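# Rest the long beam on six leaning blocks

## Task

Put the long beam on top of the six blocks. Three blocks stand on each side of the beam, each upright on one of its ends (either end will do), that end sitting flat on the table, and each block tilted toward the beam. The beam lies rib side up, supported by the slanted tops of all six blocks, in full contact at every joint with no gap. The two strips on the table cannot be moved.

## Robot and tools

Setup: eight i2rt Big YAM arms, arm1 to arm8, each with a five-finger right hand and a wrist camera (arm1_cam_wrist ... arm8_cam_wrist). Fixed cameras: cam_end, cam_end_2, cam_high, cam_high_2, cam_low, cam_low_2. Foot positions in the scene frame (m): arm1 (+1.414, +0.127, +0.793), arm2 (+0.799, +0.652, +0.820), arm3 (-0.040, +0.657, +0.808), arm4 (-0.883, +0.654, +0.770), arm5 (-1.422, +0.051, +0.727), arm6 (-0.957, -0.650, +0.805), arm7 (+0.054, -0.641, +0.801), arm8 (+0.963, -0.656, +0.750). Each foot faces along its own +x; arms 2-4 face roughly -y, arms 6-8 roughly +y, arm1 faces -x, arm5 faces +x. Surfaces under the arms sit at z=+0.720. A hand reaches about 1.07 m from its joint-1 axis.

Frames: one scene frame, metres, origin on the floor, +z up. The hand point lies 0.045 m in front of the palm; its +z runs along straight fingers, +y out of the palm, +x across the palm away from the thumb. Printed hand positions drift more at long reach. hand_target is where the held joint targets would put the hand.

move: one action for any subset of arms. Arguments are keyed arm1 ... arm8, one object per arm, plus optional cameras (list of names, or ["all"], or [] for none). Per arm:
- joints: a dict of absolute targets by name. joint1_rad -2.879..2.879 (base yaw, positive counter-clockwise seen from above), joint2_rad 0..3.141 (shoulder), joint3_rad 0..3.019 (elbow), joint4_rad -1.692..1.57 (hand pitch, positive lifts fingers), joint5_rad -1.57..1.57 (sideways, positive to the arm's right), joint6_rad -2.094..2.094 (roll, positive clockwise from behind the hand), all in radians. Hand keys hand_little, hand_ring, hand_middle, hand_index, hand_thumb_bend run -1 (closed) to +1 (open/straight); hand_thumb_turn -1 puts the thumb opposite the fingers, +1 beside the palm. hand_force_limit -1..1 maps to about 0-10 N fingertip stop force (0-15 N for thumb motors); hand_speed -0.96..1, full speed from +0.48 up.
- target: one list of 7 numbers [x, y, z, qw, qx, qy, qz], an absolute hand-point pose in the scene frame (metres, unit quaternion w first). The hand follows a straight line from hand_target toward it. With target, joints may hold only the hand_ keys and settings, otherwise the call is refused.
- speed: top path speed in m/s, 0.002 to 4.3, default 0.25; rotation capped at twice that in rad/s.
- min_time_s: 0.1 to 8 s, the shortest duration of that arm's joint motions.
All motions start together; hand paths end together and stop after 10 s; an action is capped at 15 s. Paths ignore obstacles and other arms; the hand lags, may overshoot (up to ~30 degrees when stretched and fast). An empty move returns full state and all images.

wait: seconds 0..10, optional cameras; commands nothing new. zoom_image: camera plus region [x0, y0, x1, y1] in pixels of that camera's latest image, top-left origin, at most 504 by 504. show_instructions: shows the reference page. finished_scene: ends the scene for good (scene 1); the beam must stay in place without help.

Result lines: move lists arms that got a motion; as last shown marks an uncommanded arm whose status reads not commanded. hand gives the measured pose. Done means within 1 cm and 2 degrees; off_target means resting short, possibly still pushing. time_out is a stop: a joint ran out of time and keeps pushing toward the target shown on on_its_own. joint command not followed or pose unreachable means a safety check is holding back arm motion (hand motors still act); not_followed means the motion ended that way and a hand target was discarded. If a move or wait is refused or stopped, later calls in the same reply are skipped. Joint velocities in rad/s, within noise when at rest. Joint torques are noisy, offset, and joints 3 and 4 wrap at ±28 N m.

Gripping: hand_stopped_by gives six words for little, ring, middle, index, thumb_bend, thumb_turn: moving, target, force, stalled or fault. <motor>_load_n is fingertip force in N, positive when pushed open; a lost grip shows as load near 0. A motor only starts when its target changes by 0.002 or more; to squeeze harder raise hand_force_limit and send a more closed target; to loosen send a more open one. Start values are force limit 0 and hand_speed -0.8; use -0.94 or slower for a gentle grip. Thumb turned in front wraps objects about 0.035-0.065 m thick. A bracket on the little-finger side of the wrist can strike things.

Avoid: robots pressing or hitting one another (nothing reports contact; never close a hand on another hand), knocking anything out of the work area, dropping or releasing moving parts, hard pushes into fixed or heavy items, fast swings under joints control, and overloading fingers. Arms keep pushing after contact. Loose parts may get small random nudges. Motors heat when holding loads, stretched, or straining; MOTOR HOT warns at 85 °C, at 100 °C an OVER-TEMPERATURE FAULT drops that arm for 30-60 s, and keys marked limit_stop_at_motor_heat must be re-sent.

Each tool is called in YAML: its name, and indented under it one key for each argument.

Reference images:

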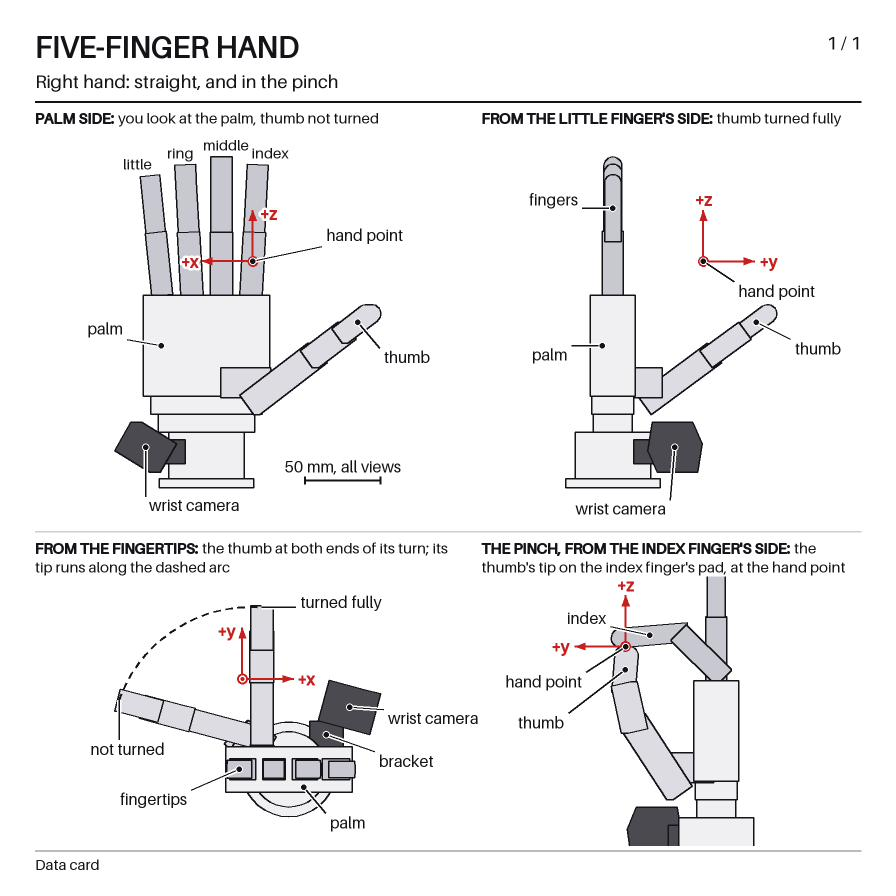

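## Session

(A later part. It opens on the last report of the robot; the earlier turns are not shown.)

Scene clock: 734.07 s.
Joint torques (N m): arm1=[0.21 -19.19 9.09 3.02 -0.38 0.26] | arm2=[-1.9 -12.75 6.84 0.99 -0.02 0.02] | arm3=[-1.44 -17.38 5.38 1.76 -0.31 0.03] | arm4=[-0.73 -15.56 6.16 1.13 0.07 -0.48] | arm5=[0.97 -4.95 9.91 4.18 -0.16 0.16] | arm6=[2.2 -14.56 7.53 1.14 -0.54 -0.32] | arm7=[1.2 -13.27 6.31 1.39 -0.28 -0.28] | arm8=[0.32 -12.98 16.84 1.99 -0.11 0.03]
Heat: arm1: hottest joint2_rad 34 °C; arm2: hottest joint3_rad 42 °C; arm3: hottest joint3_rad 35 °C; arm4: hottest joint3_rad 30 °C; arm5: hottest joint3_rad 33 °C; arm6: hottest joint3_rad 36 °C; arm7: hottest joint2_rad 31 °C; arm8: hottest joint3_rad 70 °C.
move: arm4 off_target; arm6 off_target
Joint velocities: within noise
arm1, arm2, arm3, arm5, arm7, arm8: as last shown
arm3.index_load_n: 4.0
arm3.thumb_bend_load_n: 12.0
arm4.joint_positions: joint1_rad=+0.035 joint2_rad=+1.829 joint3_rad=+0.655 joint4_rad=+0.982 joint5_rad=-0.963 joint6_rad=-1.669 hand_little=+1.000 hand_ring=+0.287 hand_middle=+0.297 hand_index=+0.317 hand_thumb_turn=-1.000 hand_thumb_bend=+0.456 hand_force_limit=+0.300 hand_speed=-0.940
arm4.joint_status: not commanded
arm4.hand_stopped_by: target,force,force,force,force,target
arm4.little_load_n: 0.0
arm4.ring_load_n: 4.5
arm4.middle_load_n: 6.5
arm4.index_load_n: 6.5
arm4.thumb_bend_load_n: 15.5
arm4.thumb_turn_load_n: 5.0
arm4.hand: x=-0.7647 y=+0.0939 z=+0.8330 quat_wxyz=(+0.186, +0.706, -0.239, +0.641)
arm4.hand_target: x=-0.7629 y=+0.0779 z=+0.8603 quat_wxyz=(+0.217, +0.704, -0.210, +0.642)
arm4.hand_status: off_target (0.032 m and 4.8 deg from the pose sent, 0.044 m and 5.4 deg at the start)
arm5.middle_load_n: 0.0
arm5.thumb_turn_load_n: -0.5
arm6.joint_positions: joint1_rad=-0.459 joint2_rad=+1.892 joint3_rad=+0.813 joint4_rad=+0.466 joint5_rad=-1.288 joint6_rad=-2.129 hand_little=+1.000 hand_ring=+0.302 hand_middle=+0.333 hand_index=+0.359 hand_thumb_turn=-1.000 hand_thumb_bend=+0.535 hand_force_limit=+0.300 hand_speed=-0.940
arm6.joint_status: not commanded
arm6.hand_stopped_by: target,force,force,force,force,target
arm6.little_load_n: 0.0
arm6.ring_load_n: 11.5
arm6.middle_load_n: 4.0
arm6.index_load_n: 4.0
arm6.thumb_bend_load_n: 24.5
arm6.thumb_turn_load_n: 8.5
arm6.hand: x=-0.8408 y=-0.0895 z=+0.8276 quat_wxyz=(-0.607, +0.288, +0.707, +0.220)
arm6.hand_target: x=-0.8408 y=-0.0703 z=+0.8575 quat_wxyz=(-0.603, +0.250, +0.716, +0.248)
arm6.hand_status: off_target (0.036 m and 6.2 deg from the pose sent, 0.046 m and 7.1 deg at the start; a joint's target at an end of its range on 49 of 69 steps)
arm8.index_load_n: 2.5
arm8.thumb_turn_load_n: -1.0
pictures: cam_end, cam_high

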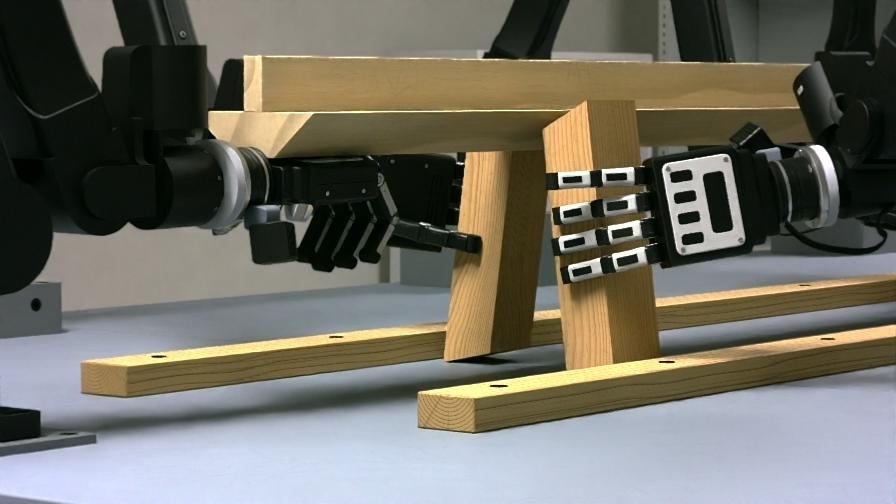

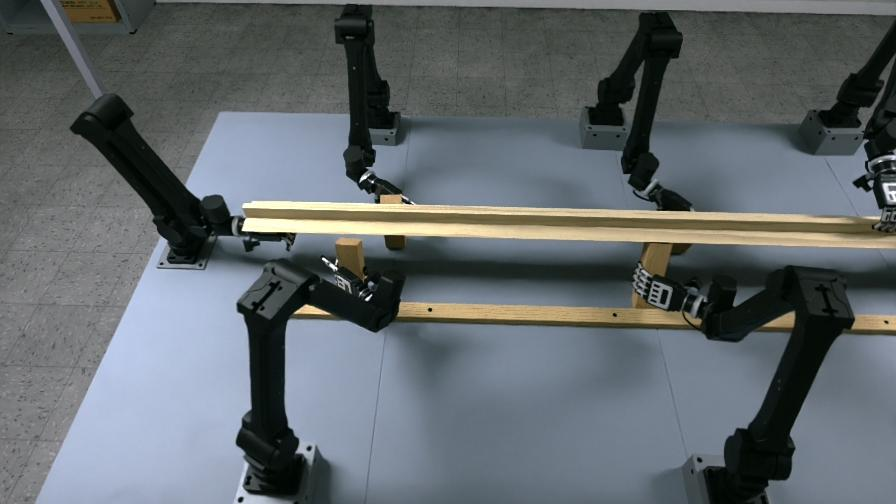

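move:
  arm6: {"target":[-0.84,-0.058,0.850,0.5765,-0.271,-0.746,-0.193],"speed":0.06}
  arm4: {"target":[-0.763,0.071,0.852,0.176,0.7205,-0.254,0.620],"speed":0.06}
  cameras: ["cam_high","cam_end"]

zoom_image:
  camera: "cam_end"
  region: [400, 60, 720, 400]

zoom_image:
  camera: "cam_high"
  region: [290, 220, 390, 320]

Scene clock: 739.03 s.
Joint torques (N m): arm1=[0.38 -18.9 9.02 3 -0.38 0.26] | arm2=[-1.79 -13.33 6.65 0.94 0.02 0.05] | arm3=[-1.49 -17.44 5.37 1.76 -0.3 0.03] | arm4=[-0.38 -14.68 7.16 0.96 0.06 -0.36] | arm5=[0.79 -5.19 9.89 4.19 -0.18 0.15] | arm6=[2.2 -14.74 7.83 1.02 -0.64 -0.29] | arm7=[1.03 -13.27 6.23 1.4 -0.28 -0.28] | arm8=[0.32 -12.98 16.84 1.98 -0.11 0.03]
Heat: arm1: hottest joint2_rad 34 °C; arm2: hottest joint3_rad 42 °C; arm3: hottest joint3_rad 35 °C; arm4: hottest joint3_rad 30 °C; arm5: hottest joint3_rad 33 °C; arm6: hottest joint3_rad 36 °C; arm7: hottest joint2_rad 31 °C; arm8: hottest joint3_rad 70 °C.
move: arm4 off_target; arm6 off_target
Joint velocities: within noise
arm1, arm2, arm3, arm5, arm7, arm8: as last shown
arm1.thumb_turn_load_n: 0.0
arm2.thumb_turn_load_n: 1.0
arm3.little_load_n: 3.5
arm3.thumb_bend_load_n: 12.5
arm3.thumb_turn_load_n: 5.0
arm4.joint_positions: joint1_rad=+0.035 joint2_rad=+1.768 joint3_rad=+0.696 joint4_rad=+0.748 joint5_rad=-0.946 joint6_rad=-1.700 hand_little=+1.000 hand_ring=+0.288 hand_middle=+0.297 hand_index=+0.317 hand_thumb_turn=-1.000 hand_thumb_bend=+0.456 hand_force_limit=+0.300 hand_speed=-0.940
arm4.joint_status: not commanded
arm4.hand_stopped_by: target,force,force,force,force,target
arm4.little_load_n: 0.0
arm4.ring_load_n: 3.5
arm4.middle_load_n: 6.0
arm4.index_load_n: 8.0
arm4.thumb_bend_load_n: 15.5
arm4.thumb_turn_load_n: 6.0
arm4.hand: x=-0.7680 y=+0.0882 z=+0.8310 quat_wxyz=(+0.155, +0.719, -0.276, +0.618)
arm4.hand_target: x=-0.7630 y=+0.0721 z=+0.8526 quat_wxyz=(+0.176, +0.720, -0.254, +0.621)
arm4.hand_status: off_target (0.028 m and 3.4 deg from the pose sent, 0.030 m and 3.6 deg at the start)
arm5.joint_positions: joint1_rad=-0.204 joint2_rad=+1.243 joint3_rad=+0.054 joint4_rad=+1.250 joint5_rad=-0.189 joint6_rad=+0.035 hand_little=-0.600 hand_ring=-0.600 hand_middle=-0.600 hand_index=-0.600 hand_thumb_turn=+1.000 hand_thumb_bend=+1.000 hand_force_limit=+0.000 hand_speed=-0.200
arm5.hand: x=-1.0476 y=+0.0414 z=+0.8398 quat_wxyz=(-0.515, +0.475, -0.495, +0.513)
arm6.joint_positions: joint1_rad=-0.438 joint2_rad=+1.880 joint3_rad=+0.869 joint4_rad=+0.302 joint5_rad=-1.232 joint6_rad=-2.135 hand_little=+1.000 hand_ring=+0.303 hand_middle=+0.333 hand_index=+0.359 hand_thumb_turn=-1.000 hand_thumb_bend=+0.535 hand_force_limit=+0.300 hand_speed=-0.940
arm6.joint_status: not commanded
arm6.hand_stopped_by: target,force,force,force,force,target
arm6.little_load_n: 0.0
arm6.ring_load_n: 15.0
arm6.middle_load_n: 2.5
arm6.index_load_n: 3.5
arm6.thumb_bend_load_n: 22.5
arm6.thumb_turn_load_n: 8.0
arm6.hand: x=-0.8394 y=-0.0773 z=+0.8226 quat_wxyz=(-0.594, +0.325, +0.710, +0.191)
arm6.hand_target: x=-0.8409 y=-0.0590 z=+0.8504 quat_wxyz=(-0.593, +0.292, +0.719, +0.215)
arm6.hand_status: off_target (0.034 m and 7.7 deg from the pose sent, 0.039 m and 6.7 deg at the start; a joint's target at an end of its range on 52 of 53 steps)
arm7.little_load_n: 5.0
arm7.thumb_bend_load_n: 20.5
arm8.middle_load_n: 2.5
arm8.thumb_bend_load_n: 13.0
pictures: cam_end, cam_high

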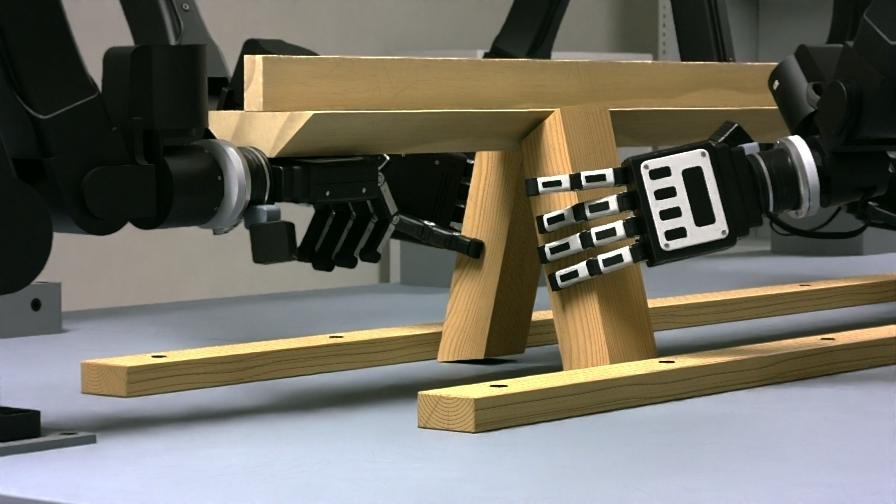

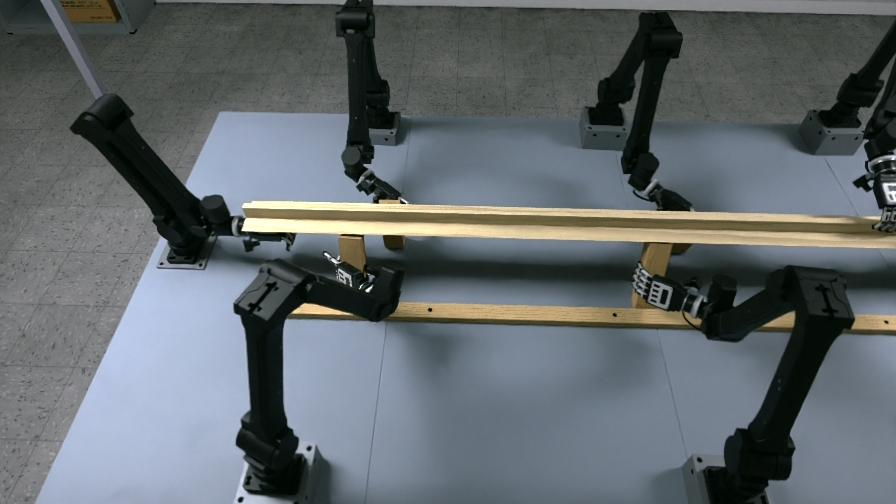

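Scaled by 1.482 from the camera's image (finer frame: 1280x720).

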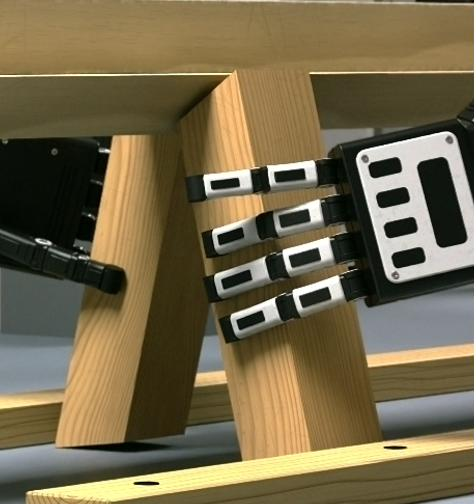

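Scaled by 5.040 from the camera's image (finer frame: 1280x720).

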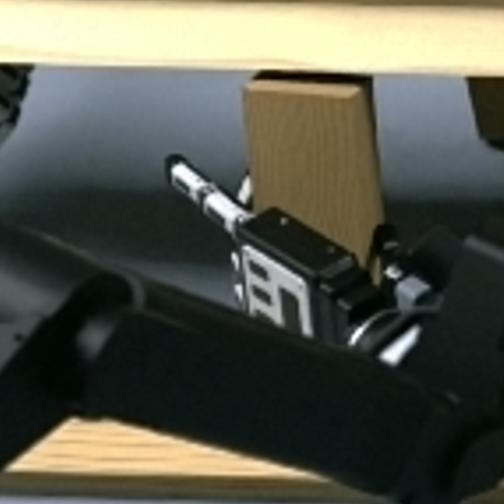

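move:
  arm6: {"target":[-0.84,-0.0515,0.843,0.565,-0.312,-0.7475,-0.154],"speed":0.06}
  arm4: {"target":[-0.763,0.0655,0.841,0.139,0.735,-0.2935,0.594],"speed":0.06}
  cameras: ["cam_high","cam_end","cam_high_2"]

zoom_image:
  camera: "cam_end"
  region: [400, 60, 720, 400]

zoom_image:
  camera: "cam_high"
  region: [290, 220, 390, 320]

Scene clock: 743.17 s.
Joint torques (N m): arm1=[0.44 -18.96 9.06 3 -0.38 0.27] | arm2=[-1.14 -12.81 6.71 1.1 0 0.01] | arm3=[-1.38 -17.32 5.37 1.78 -0.32 0.03] | arm4=[0.03 -13.8 7.53 0.77 0.2 -0.4] | arm5=[0.67 -4.95 9.96 3.88 -0.32 0.16] | arm6=[2.14 -14.86 8.09 0.84 -0.65 -0.16] | arm7=[1.26 -13.39 6.3 1.35 -0.27 -0.27] | arm8=[0.32 -12.98 16.84 1.98 -0.11 0.03]
Heat: arm1: hottest joint2_rad 34 °C; arm2: hottest joint3_rad 42 °C; arm3: hottest joint3_rad 34 °C; arm4: hottest joint3_rad 30 °C; arm5: hottest joint3_rad 33 °C; arm6: hottest joint3_rad 36 °C; arm7: hottest joint2_rad 31 °C; arm8: hottest joint3_rad 70 °C.
move: arm4 off_target; arm6 off_target
Joint velocities: within noise
arm1, arm2, arm5, arm7, arm8: as last shown
arm1.joint_positions: joint1_rad=+0.217 joint2_rad=+1.896 joint3_rad=+0.650 joint4_rad=+1.228 joint5_rad=+0.265 joint6_rad=-0.075 hand_little=-0.600 hand_ring=-0.600 hand_middle=-0.600 hand_index=-0.600 hand_thumb_turn=+1.000 hand_thumb_bend=+1.000 hand_force_limit=+0.000 hand_speed=+0.300
arm1.hand: x=+0.8307 y=-0.0020 z=+0.8273 quat_wxyz=(+0.511, -0.489, -0.523, +0.475)
arm1.hand_target: x=+0.8055 y=-0.0112 z=+0.9110 quat_wxyz=(+0.534, -0.463, -0.465, +0.534)
arm2.middle_load_n: 3.0
arm2.thumb_turn_load_n: 1.5
arm2.hand: x=+0.5960 y=-0.0058 z=+0.9808 quat_wxyz=(-0.006, +0.007, -0.803, +0.595)
arm2.hand_target: x=+0.5882 y=+0.0037 z=+0.9799 quat_wxyz=(+0.000, +0.000, -0.807, +0.590)
arm3.joint_positions: joint1_rad=+0.130 joint2_rad=+2.003 joint3_rad=+0.644 joint4_rad=+1.151 joint5_rad=-0.787 joint6_rad=-1.414 hand_little=+0.325 hand_ring=+0.340 hand_middle=+0.347 hand_index=+0.347 hand_thumb_turn=-1.000 hand_thumb_bend=+0.460 hand_force_limit=-0.200 hand_speed=-0.920
arm3.joint_status: not commanded
arm3.hand_stopped_by: force,force,force,force,force,target
arm3.little_load_n: 3.5
arm3.ring_load_n: 3.5
arm3.middle_load_n: 3.0
arm3.index_load_n: 3.5
arm3.thumb_bend_load_n: 12.5
arm3.thumb_turn_load_n: 4.5
arm3.hand: x=+0.1112 y=+0.1105 z=+0.7896 quat_wxyz=(+0.121, +0.668, -0.357, +0.642)
arm3.hand_target: x=+0.1057 y=+0.0932 z=+0.8133 quat_wxyz=(+0.139, +0.659, -0.346, +0.653)
arm3.hand_status: not commanded
arm4.joint_positions: joint1_rad=+0.039 joint2_rad=+1.735 joint3_rad=+0.754 joint4_rad=+0.534 joint5_rad=-0.925 joint6_rad=-1.715 hand_little=+1.000 hand_ring=+0.287 hand_middle=+0.297 hand_index=+0.317 hand_thumb_turn=-1.000 hand_thumb_bend=+0.456 hand_force_limit=+0.300 hand_speed=-0.940
arm4.joint_status: not commanded
arm4.hand_stopped_by: target,force,force,force,force,target
arm4.little_load_n: 0.0
arm4.ring_load_n: 2.5
arm4.middle_load_n: 6.0
arm4.index_load_n: 8.5
arm4.thumb_bend_load_n: 15.5
arm4.thumb_turn_load_n: 8.0
arm4.hand: x=-0.7692 y=+0.0817 z=+0.8270 quat_wxyz=(+0.121, +0.730, -0.313, +0.596)
arm4.hand_target: x=-0.7629 y=+0.0665 z=+0.8414 quat_wxyz=(+0.139, +0.735, -0.294, +0.595)
arm4.hand_status: off_target (0.022 m and 3.1 deg from the pose sent, 0.025 m and 4.3 deg at the start)
arm5.joint_positions: joint1_rad=-0.204 joint2_rad=+1.243 joint3_rad=+0.054 joint4_rad=+1.257 joint5_rad=-0.184 joint6_rad=+0.035 hand_little=-0.600 hand_ring=-0.600 hand_middle=-0.600 hand_index=-0.600 hand_thumb_turn=+1.000 hand_thumb_bend=+1.000 hand_force_limit=+0.000 hand_speed=-0.200
arm5.little_load_n: -0.5
arm5.thumb_turn_load_n: 0.0
arm5.hand: x=-1.0472 y=+0.0405 z=+0.8416 quat_wxyz=(-0.516, +0.472, -0.494, +0.516)
arm5.hand_target: x=-1.0243 y=+0.0426 z=+0.8943 quat_wxyz=(-0.551, +0.444, -0.445, +0.550)
arm6.joint_positions: joint1_rad=-0.422 joint2_rad=+1.870 joint3_rad=+0.929 joint4_rad=+0.127 joint5_rad=-1.181 joint6_rad=-2.146 hand_little=+1.000 hand_ring=+0.303 hand_middle=+0.333 hand_index=+0.359 hand_thumb_turn=-1.000 hand_thumb_bend=+0.535 hand_force_limit=+0.300 hand_speed=-0.940
arm6.joint_status: not commanded
arm6.hand_stopped_by: target,force,force,force,force,target
arm6.little_load_n: 0.0
arm6.ring_load_n: 14.0
arm6.middle_load_n: 2.5
arm6.index_load_n: 3.5
arm6.thumb_bend_load_n: 22.5
arm6.thumb_turn_load_n: 9.0
arm6.hand: x=-0.8381 y=-0.0692 z=+0.8181 quat_wxyz=(-0.578, +0.362, +0.714, +0.159)
arm6.hand_target: x=-0.8407 y=-0.0523 z=+0.8433 quat_wxyz=(-0.579, +0.337, +0.721, +0.177)
arm6.hand_status: off_target (0.031 m and 7.2 deg from the pose sent, 0.033 m and 7.1 deg at the start; a joint's target at an end of its range on 54 of 54 steps)
arm7.thumb_bend_load_n: 20.0
arm8.middle_load_n: 3.0
arm8.index_load_n: 2.0
arm8.thumb_bend_load_n: 12.5
pictures: cam_end, cam_high, cam_high_2

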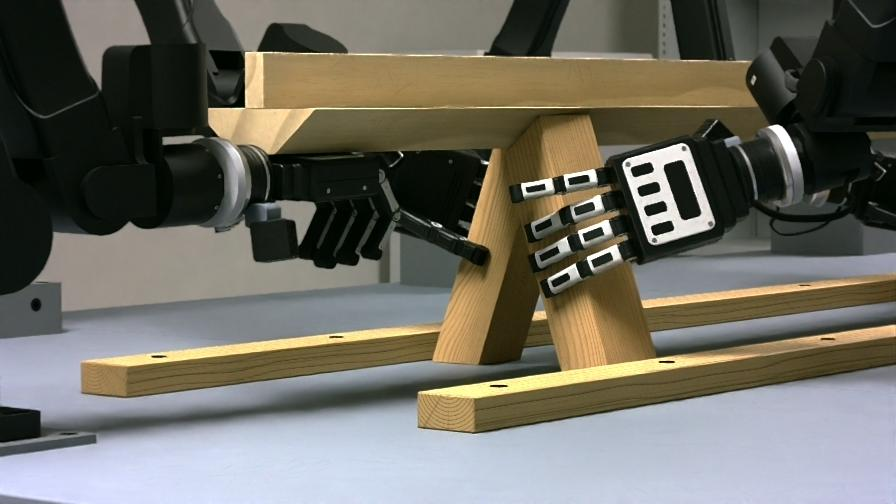

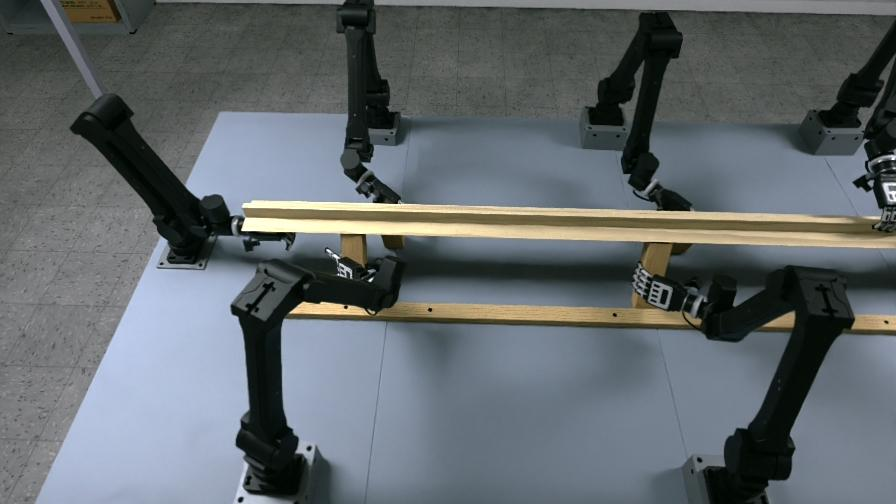

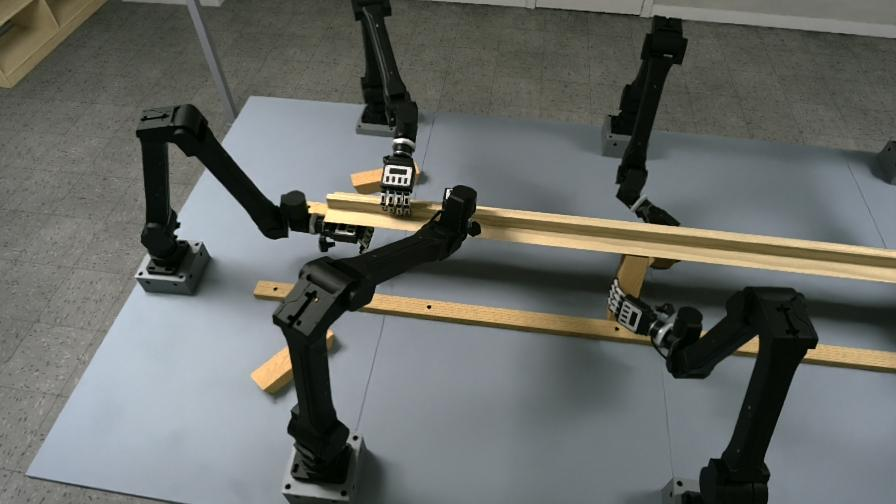

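Scaled by 1.482 from the camera's image (finer frame: 1280x720).

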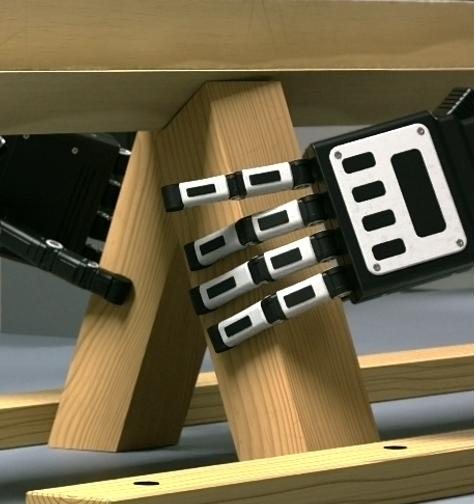

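Scaled by 5.040 from the camera's image (finer frame: 1280x720).

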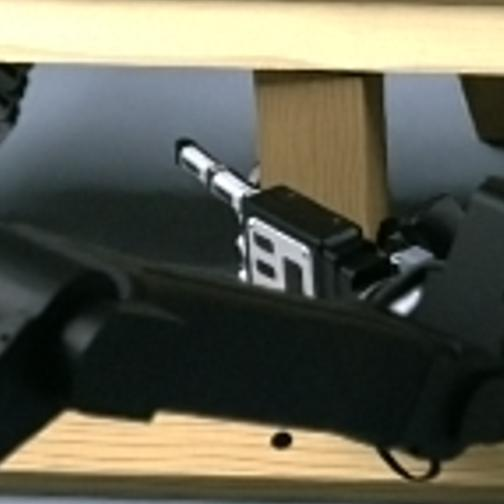

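move:
  arm6: {"target":[-0.84,-0.055,0.843,0.565,-0.312,-0.7475,-0.154],"speed":0.05}
  arm4: {"target":[-0.763,0.072,0.841,0.139,0.735,-0.2935,0.594],"speed":0.05}
  cameras: ["cam_end","cam_end_2"]

zoom_image:
  camera: "cam_end"
  region: [400, 60, 720, 400]

Scene clock: 746.53 s.
Joint torques (N m): arm1=[0.38 -18.84 9.01 2.99 -0.37 0.24] | arm2=[-2.26 -13.27 6.71 1.09 -0.05 0.06] | arm3=[-1.44 -17.38 5.35 1.76 -0.31 0.03] | arm4=[-0.15 -14.45 6.3 1.03 0.14 -0.44] | arm5=[0.62 -5.07 9.95 3.89 -0.34 0.16] | arm6=[1.96 -15.27 7.39 1.05 -0.74 -0.16] | arm7=[1.32 -13.45 6.31 1.37 -0.29 -0.27] | arm8=[0.32 -12.98 16.85 1.98 -0.11 0.03]
Heat: arm1: hottest joint2_rad 34 °C; arm2: hottest joint3_rad 42 °C; arm3: hottest joint3_rad 34 °C; arm4: hottest joint3_rad 30 °C; arm5: hottest joint3_rad 33 °C; arm6: hottest joint3_rad 36 °C; arm7: hottest joint2_rad 31 °C; arm8: hottest joint3_rad 70 °C.
move: arm4 off_target; arm6 off_target
Joint velocities: within noise
arm1, arm2, arm3, arm5, arm7, arm8: as last shown
arm2.little_load_n: 9.5
arm2.ring_load_n: 7.0
arm2.middle_load_n: 2.5
arm3.little_load_n: 4.0
arm3.thumb_bend_load_n: 12.0
arm3.thumb_turn_load_n: 5.0
arm4.joint_positions: joint1_rad=+0.039 joint2_rad=+1.734 joint3_rad=+0.754 joint4_rad=+0.534 joint5_rad=-0.923 joint6_rad=-1.715 hand_little=+1.000 hand_ring=+0.287 hand_middle=+0.297 hand_index=+0.317 hand_thumb_turn=-1.000 hand_thumb_bend=+0.456 hand_force_limit=+0.300 hand_speed=-0.940
arm4.joint_status: not commanded
arm4.hand_stopped_by: target,force,force,force,force,target
arm4.little_load_n: 0.0
arm4.ring_load_n: 2.5
arm4.middle_load_n: 6.0
arm4.index_load_n: 8.0
arm4.thumb_bend_load_n: 15.5
arm4.thumb_turn_load_n: 8.0
arm4.hand: x=-0.7692 y=+0.0815 z=+0.8273 quat_wxyz=(+0.122, +0.730, -0.313, +0.595)
arm4.hand_target: x=-0.7629 y=+0.0725 z=+0.8412 quat_wxyz=(+0.139, +0.735, -0.294, +0.595)
arm4.hand_status: off_target (0.018 m and 3.0 deg from the pose sent, 0.018 m and 3.1 deg at the start)
arm5.little_load_n: 0.0
arm5.thumb_turn_load_n: -0.5
arm6.joint_positions: joint1_rad=-0.421 joint2_rad=+1.869 joint3_rad=+0.929 joint4_rad=+0.127 joint5_rad=-1.181 joint6_rad=-2.146 hand_little=+1.000 hand_ring=+0.303 hand_middle=+0.333 hand_index=+0.359 hand_thumb_turn=-1.000 hand_thumb_bend=+0.535 hand_force_limit=+0.300 hand_speed=-0.940
arm6.joint_status: not commanded
arm6.hand_stopped_by: target,force,force,force,force,target
arm6.little_load_n: 0.0
arm6.ring_load_n: 14.0
arm6.middle_load_n: 2.5
arm6.index_load_n: 3.5
arm6.thumb_bend_load_n: 23.0
arm6.thumb_turn_load_n: 9.0
arm6.hand: x=-0.8383 y=-0.0691 z=+0.8183 quat_wxyz=(-0.578, +0.362, +0.714, +0.159)
arm6.hand_target: x=-0.8408 y=-0.0554 z=+0.8431 quat_wxyz=(-0.579, +0.337, +0.720, +0.177)
arm6.hand_status: off_target (0.029 m and 7.1 deg from the pose sent, 0.029 m and 7.2 deg at the start; a joint's target at an end of its range on 36 of 36 steps)
arm7.little_load_n: 4.5
arm8.middle_load_n: 2.5
arm8.index_load_n: 2.5

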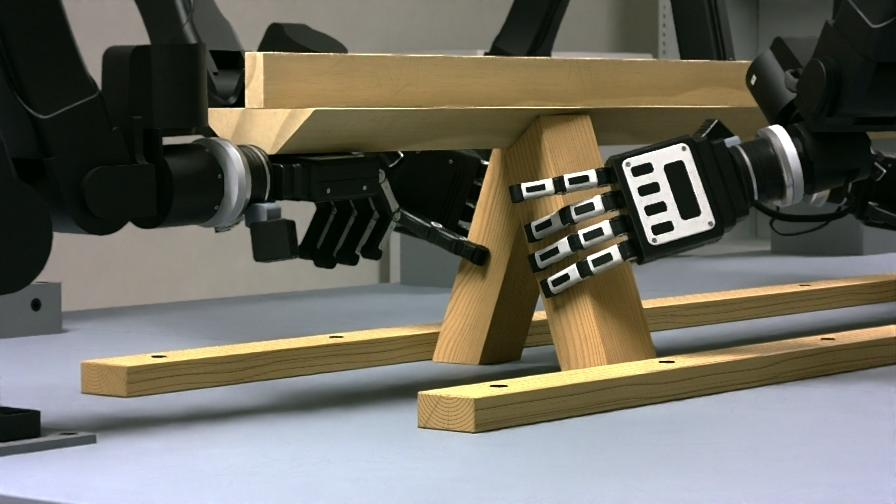

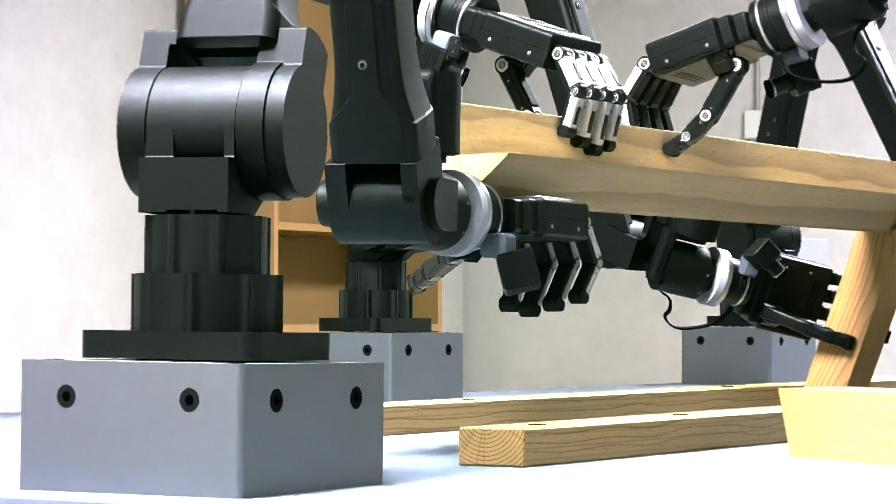

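Scaled by 1.482 from the camera's image (finer frame: 1280x720).

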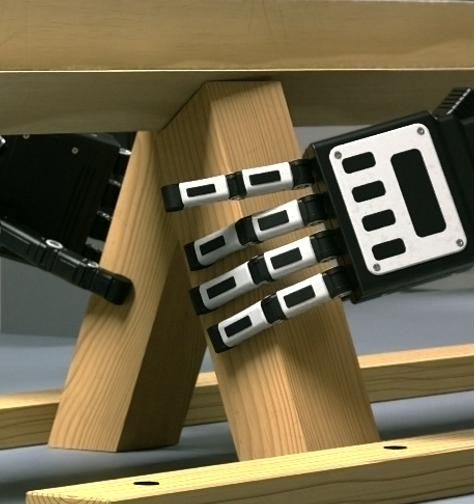

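move:
  arm6: {"target":[-0.84,-0.062,0.847,0.565,-0.312,-0.7475,-0.154],"speed":0.05}
  arm4: {"target":[-0.763,0.080,0.846,0.139,0.735,-0.2935,0.594],"speed":0.05}
  cameras: ["cam_end"]

zoom_image:
  camera: "cam_end"
  region: [400, 60, 720, 400]

Scene clock: 749.27 s.
Joint torques (N m): arm1=[0.5 -18.9 9.05 3.04 -0.38 0.23] | arm2=[-1.73 -13.1 6.56 1.18 0.01 0.04] | arm3=[-1.44 -17.32 5.39 1.76 -0.31 0.04] | arm4=[-0.44 -16.15 5.14 1.22 -0.16 -0.42] | arm5=[0.67 -4.89 9.95 3.82 -0.3 0.17] | arm6=[1.55 -16.15 6.49 1.11 -0.91 -0.16] | arm7=[1.32 -13.51 6.27 1.43 -0.28 -0.28] | arm8=[0.38 -12.92 16.84 1.98 -0.11 0.03]
Heat: arm1: hottest joint2_rad 34 °C; arm2: hottest joint3_rad 42 °C; arm3: hottest joint3_rad 34 °C; arm4: hottest joint3_rad 29 °C; arm5: hottest joint3_rad 33 °C; arm6: hottest joint3_rad 36 °C; arm7: hottest joint2_rad 31 °C; arm8: hottest joint3_rad 70 °C.
move: arm4 off_target; arm6 off_target
Joint velocities: within noise
arm1, arm2, arm3, arm5, arm8: as last shown
arm1.thumb_turn_load_n: -0.5
arm2.little_load_n: 10.0
arm2.ring_load_n: 6.5
arm2.index_load_n: 3.0
arm2.thumb_turn_load_n: 1.0
arm3.ring_load_n: 3.0
arm3.thumb_bend_load_n: 12.5
arm3.thumb_turn_load_n: 4.5
arm4.joint_positions: joint1_rad=+0.041 joint2_rad=+1.727 joint3_rad=+0.753 joint4_rad=+0.521 joint5_rad=-0.917 joint6_rad=-1.715 hand_little=+1.000 hand_ring=+0.287 hand_middle=+0.297 hand_index=+0.317 hand_thumb_turn=-1.000 hand_thumb_bend=+0.456 hand_force_limit=+0.300 hand_speed=-0.940
arm4.joint_status: not commanded
arm4.hand_stopped_by: target,force,force,force,force,target
arm4.little_load_n: 0.0
arm4.ring_load_n: 2.5
arm4.middle_load_n: 5.5
arm4.index_load_n: 8.0
arm4.thumb_bend_load_n: 16.0
arm4.thumb_turn_load_n: 7.5
arm4.hand: x=-0.7691 y=+0.0827 z=+0.8278 quat_wxyz=(+0.121, +0.730, -0.316, +0.593)
arm4.hand_target: x=-0.7630 y=+0.0801 z=+0.8459 quat_wxyz=(+0.139, +0.735, -0.294, +0.595)
arm4.hand_status: off_target (0.019 m and 3.4 deg from the pose sent, 0.020 m and 3.0 deg at the start)
arm5.joint_positions: joint1_rad=-0.204 joint2_rad=+1.243 joint3_rad=+0.054 joint4_rad=+1.257 joint5_rad=-0.185 joint6_rad=+0.035 hand_little=-0.600 hand_ring=-0.600 hand_middle=-0.600 hand_index=-0.600 hand_thumb_turn=+1.000 hand_thumb_bend=+1.000 hand_force_limit=+0.000 hand_speed=-0.200
arm5.thumb_turn_load_n: 0.0
arm5.hand: x=-1.0472 y=+0.0407 z=+0.8416 quat_wxyz=(-0.516, +0.472, -0.494, +0.516)
arm6.joint_positions: joint1_rad=-0.421 joint2_rad=+1.863 joint3_rad=+0.922 joint4_rad=+0.124 joint5_rad=-1.180 joint6_rad=-2.146 hand_little=+1.000 hand_ring=+0.303 hand_middle=+0.333 hand_index=+0.359 hand_thumb_turn=-1.000 hand_thumb_bend=+0.535 hand_force_limit=+0.300 hand_speed=-0.940
arm6.joint_status: not commanded
arm6.hand_stopped_by: target,force,force,force,force,target
arm6.little_load_n: 0.0
arm6.ring_load_n: 13.5
arm6.middle_load_n: 2.5
arm6.index_load_n: 4.0
arm6.thumb_bend_load_n: 22.5
arm6.thumb_turn_load_n: 9.5
arm6.hand: x=-0.8393 y=-0.0715 z=+0.8186 quat_wxyz=(-0.578, +0.364, +0.714, +0.158)
arm6.hand_target: x=-0.8408 y=-0.0622 z=+0.8465 quat_wxyz=(-0.580, +0.339, +0.719, +0.178)
arm6.hand_status: off_target (0.030 m and 7.3 deg from the pose sent, 0.030 m and 7.1 deg at the start; a joint's target at an end of its range on 43 of 43 steps)
arm7.joint_positions: joint1_rad=-0.087 joint2_rad=+1.953 joint3_rad=+0.709 joint4_rad=+0.834 joint5_rad=-1.010 joint6_rad=-1.601 hand_little=+0.297 hand_ring=+0.307 hand_middle=+0.311 hand_index=+0.317 hand_thumb_turn=-1.000 hand_thumb_bend=+0.537 hand_force_limit=+0.000 hand_speed=-0.930
arm7.joint_status: not commanded
arm7.hand_stopped_by: force,force,force,force,force,target
arm7.little_load_n: 4.5
arm7.ring_load_n: 4.5
arm7.middle_load_n: 4.0
arm7.index_load_n: 5.0
arm7.thumb_bend_load_n: 20.5
arm7.thumb_turn_load_n: 5.5
arm7.hand: x=-0.0143 y=-0.0830 z=+0.7761 quat_wxyz=(-0.618, +0.360, +0.692, +0.098)
arm7.hand_target: x=-0.0200 y=-0.0659 z=+0.7985 quat_wxyz=(-0.624, +0.333, +0.697, +0.118)
arm7.hand_status: not commanded
arm8.little_load_n: 4.0
arm8.middle_load_n: 3.0
arm8.index_load_n: 2.0

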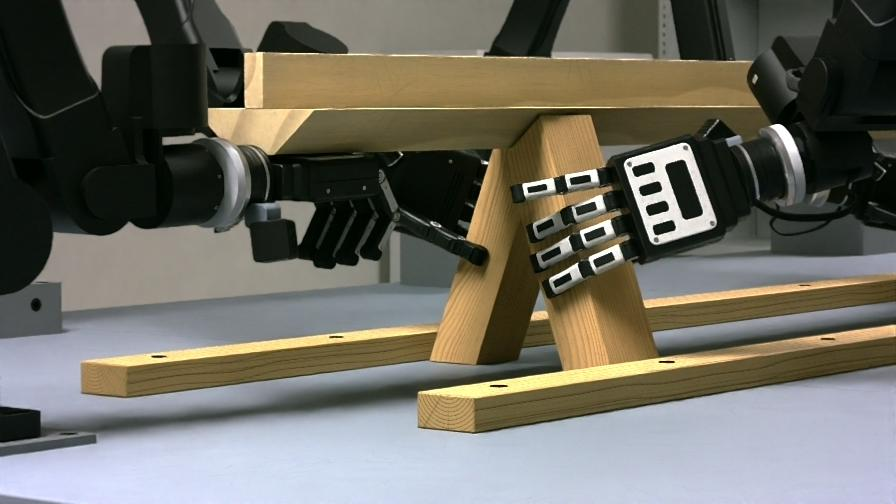

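Scaled by 1.482 from the camera's image (finer frame: 1280x720).

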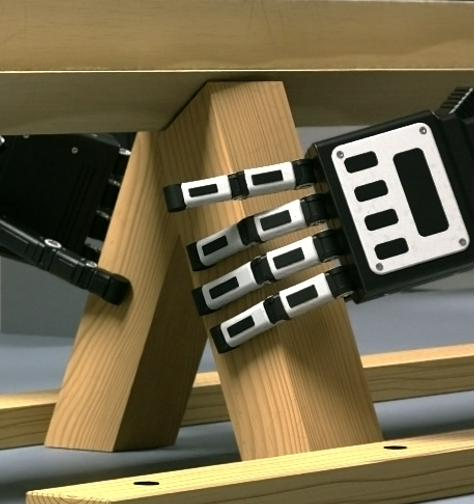

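move:
  arm8: {"joints":{"hand_speed":-0.85,"hand_little":0.3,"hand_ring":0.3,"hand_middle":0.3,"hand_index":0.3,"hand_thumb_bend":0.55}}
  cameras: ["cam_end_2","arm8_cam_wrist"]

Scene clock: 751.70 s.
Joint torques (N m): arm1=[0.26 -18.84 9.06 3.03 -0.33 0.23] | arm2=[-1.67 -13.1 6.78 1.1 0.03 0.01] | arm3=[-1.44 -17.38 5.35 1.77 -0.31 0.04] | arm4=[0.03 -16.09 5.14 1.16 -0.16 -0.41] | arm5=[0.85 -4.89 9.91 3.96 -0.3 0.15] | arm6=[1.61 -16.15 6.48 1.1 -0.92 -0.16] | arm7=[1.14 -13.51 6.31 1.37 -0.28 -0.29] | arm8=[0.32 -13.51 16.09 2.04 0.02 -0.11]
Heat: arm1: hottest joint2_rad 34 °C; arm2: hottest joint3_rad 42 °C; arm3: hottest joint3_rad 34 °C; arm4: hottest joint3_rad 29 °C; arm5: hottest joint3_rad 33 °C; arm6: hottest joint3_rad 36 °C; arm7: hottest joint2_rad 31 °C; arm8: hottest joint3_rad 69 °C.
move: arm8 done
Joint velocities: within noise
arm1, arm2, arm3, arm4, arm5, arm6, arm7: as last shown
arm1.joint_positions: joint1_rad=+0.216 joint2_rad=+1.895 joint3_rad=+0.649 joint4_rad=+1.228 joint5_rad=+0.264 joint6_rad=-0.074 hand_little=-0.600 hand_ring=-0.600 hand_middle=-0.600 hand_index=-0.600 hand_thumb_turn=+1.000 hand_thumb_bend=+1.000 hand_force_limit=+0.000 hand_speed=+0.300
arm1.thumb_turn_load_n: 0.0
arm1.hand: x=+0.8308 y=-0.0018 z=+0.8277 quat_wxyz=(+0.511, -0.489, -0.523, +0.476)
arm1.hand_target: x=+0.8054 y=-0.0114 z=+0.9112 quat_wxyz=(+0.534, -0.463, -0.464, +0.534)
arm2.joint_positions: joint1_rad=-0.479 joint2_rad=+1.727 joint3_rad=+1.184 joint4_rad=+0.204 joint5_rad=-0.437 joint6_rad=-0.154 hand_little=-0.171 hand_ring=-0.116 hand_middle=-0.079 hand_index=-0.079 hand_thumb_turn=-1.000 hand_thumb_bend=+0.308 hand_force_limit=+0.000 hand_speed=-0.900
arm2.ring_load_n: 7.0
arm2.middle_load_n: 3.0
arm2.index_load_n: 2.5
arm2.thumb_turn_load_n: 1.5
arm2.hand: x=+0.5961 y=-0.0051 z=+0.9808 quat_wxyz=(-0.006, +0.007, -0.803, +0.595)
arm2.hand_target: x=+0.5883 y=+0.0038 z=+0.9799 quat_wxyz=(+0.000, +0.000, -0.807, +0.590)
arm3.ring_load_n: 3.5
arm3.middle_load_n: 3.5
arm3.index_load_n: 4.0
arm3.thumb_bend_load_n: 12.0
arm4.joint_positions: joint1_rad=+0.042 joint2_rad=+1.727 joint3_rad=+0.753 joint4_rad=+0.521 joint5_rad=-0.917 joint6_rad=-1.715 hand_little=+1.000 hand_ring=+0.287 hand_middle=+0.297 hand_index=+0.317 hand_thumb_turn=-1.000 hand_thumb_bend=+0.456 hand_force_limit=+0.300 hand_speed=-0.940
arm4.middle_load_n: 6.0
arm4.index_load_n: 7.5
arm4.thumb_bend_load_n: 15.5
arm4.hand: x=-0.7689 y=+0.0827 z=+0.8278 quat_wxyz=(+0.121, +0.730, -0.316, +0.593)
arm4.hand_target: x=-0.7629 y=+0.0801 z=+0.8458 quat_wxyz=(+0.139, +0.735, -0.294, +0.595)
arm6.middle_load_n: 3.0
arm7.thumb_bend_load_n: 20.0
arm8.joint_positions: joint1_rad=+0.442 joint2_rad=+1.637 joint3_rad=+1.266 joint4_rad=+0.017 joint5_rad=+0.399 joint6_rad=+0.118 hand_little=+0.300 hand_ring=+0.300 hand_middle=+0.300 hand_index=+0.300 hand_thumb_turn=-1.000 hand_thumb_bend=+0.550 hand_force_limit=+0.000 hand_speed=-0.850
arm8.joint_status: all done
arm8.hand_stopped_by: target,target,target,target,target,target
arm8.little_load_n: 0.0
arm8.ring_load_n: 0.0
arm8.middle_load_n: 0.0
arm8.index_load_n: 0.0
arm8.thumb_bend_load_n: 0.0
arm8.thumb_turn_load_n: 0.0
arm8.hand: x=+0.7127 y=+0.0026 z=+0.9667 quat_wxyz=(-0.581, +0.814, +0.009, +0.005)
arm8.hand_target: x=+0.7107 y=+0.0185 z=+0.9801 quat_wxyz=(-0.590, +0.807, +0.000, +0.000)
arm8.hand_status: not commanded
pictures: arm8_cam_wrist, cam_end_2
arm8_cam_wrist: T_world_to_cam=[[0.25036, -0.29707, -0.92145, 0.71773], [-0.8464, -0.52923, -0.05934, 0.6688], [-0.47003, 0.79477, -0.38394, 0.82214]] pos_world=[0.77281, -0.08624, 1.01669]

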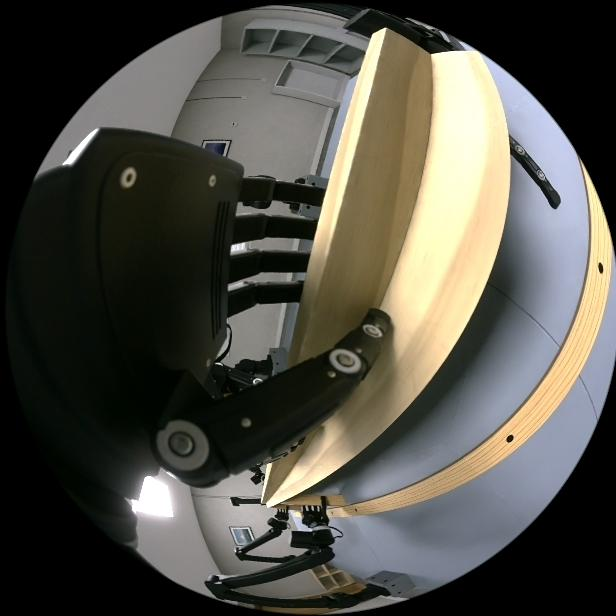

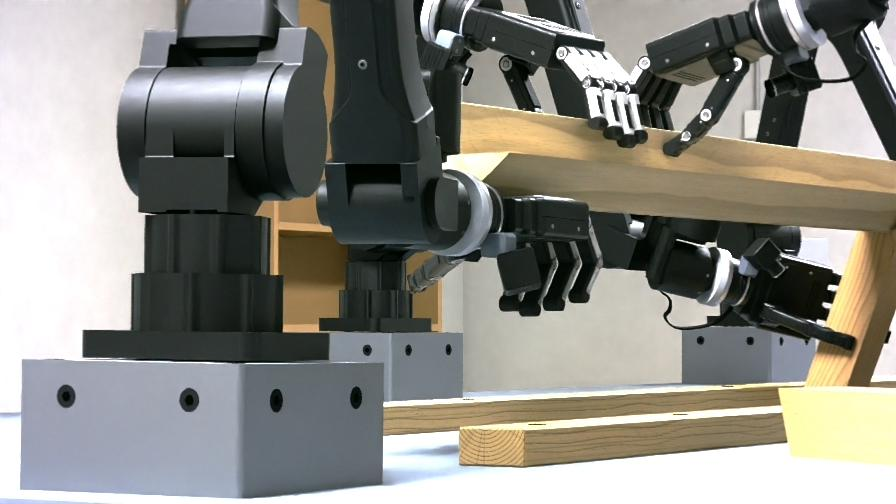

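move:
  arm8: {"target":[0.712,0.006,1.11,0.59,-0.807,0,0],"speed":0.12}
  cameras: ["cam_end_2","arm8_cam_wrist","cam_high"]

Scene clock: 753.97 s.
Joint torques (N m): arm1=[0.21 -19.14 9.14 3.02 -0.33 0.25] | arm2=[-1.9 -13.33 6.75 0.91 0.01 -0.01] | arm3=[-1.49 -17.26 5.35 1.74 -0.31 0.03] | arm4=[-0.44 -16.15 5.11 1.25 -0.16 -0.42] | arm5=[0.79 -4.95 9.95 3.92 -0.3 0.16] | arm6=[1.55 -16.15 6.46 1.13 -0.92 -0.16] | arm7=[1.44 -13.33 6.3 1.39 -0.28 -0.27] | arm8=[1.03 -16.03 16.54 1.66 0.2 -0.12]
Heat: arm1: hottest joint2_rad 34 °C; arm2: hottest joint3_rad 42 °C; arm3: hottest joint3_rad 34 °C; arm4: hottest joint3_rad 29 °C; arm5: hottest joint3_rad 33 °C; arm6: hottest joint3_rad 36 °C; arm7: hottest joint2_rad 31 °C; arm8: hottest joint3_rad 69 °C.
move: arm8 off_target
Joint velocities: within noise
arm1, arm2, arm3, arm4, arm5, arm6, arm7: as last shown
arm3.little_load_n: 3.5
arm4.thumb_bend_load_n: 16.0
arm6.ring_load_n: 14.0
arm6.middle_load_n: 2.5
arm8.joint_positions: joint1_rad=+0.442 joint2_rad=+1.567 joint3_rad=+1.498 joint4_rad=-0.299 joint5_rad=+0.403 joint6_rad=+0.122 hand_little=+0.300 hand_ring=+0.300 hand_middle=+0.300 hand_index=+0.300 hand_thumb_turn=-1.000 hand_thumb_bend=+0.550 hand_force_limit=+0.000 hand_speed=-0.850
arm8.joint_status: not commanded
arm8.hand_stopped_by: target,target,target,target,target,target
arm8.little_load_n: 0.0
arm8.ring_load_n: 0.0
arm8.middle_load_n: 0.0
arm8.index_load_n: 0.0
arm8.thumb_bend_load_n: 0.0
arm8.thumb_turn_load_n: 0.0
arm8.hand: x=+0.7152 y=+0.0007 z=+1.0805 quat_wxyz=(-0.575, +0.818, +0.008, +0.008)
arm8.hand_target: x=+0.7125 y=+0.0049 z=+1.1101 quat_wxyz=(-0.591, +0.807, +0.000, +0.000)
arm8.hand_status: off_target (0.030 m and 2.5 deg from the pose sent, 0.143 m and 1.8 deg at the start)
pictures: arm8_cam_wrist, cam_end_2, cam_high
arm8_cam_wrist: T_world_to_cam=[[0.25291, -0.3106, -0.91628, 0.81394], [-0.84893, -0.52551, -0.05618, 0.67502], [-0.46406, 0.79206, -0.39659, 0.87793]] pos_world=[0.77461, -0.08784, 1.1319]

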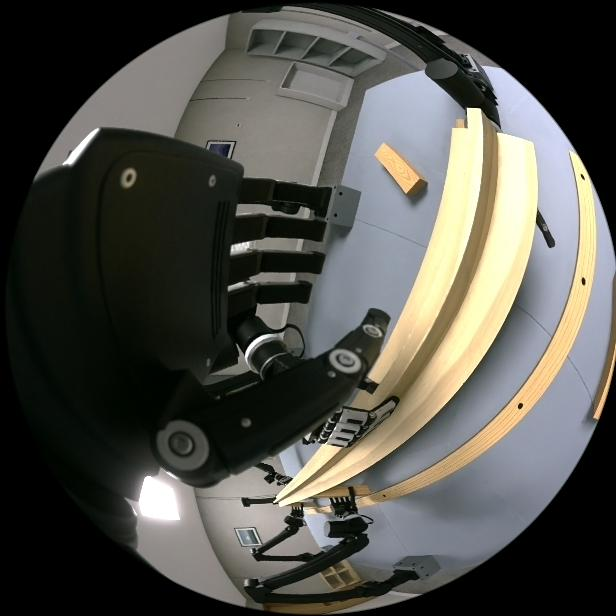

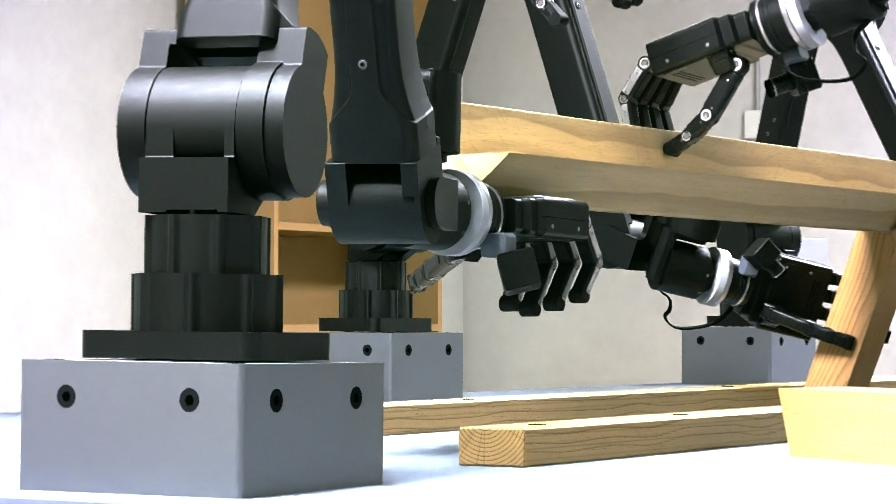

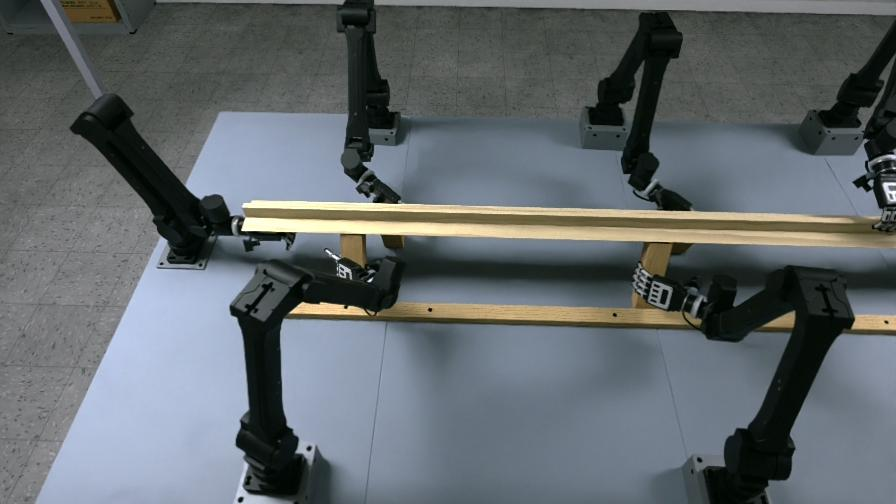

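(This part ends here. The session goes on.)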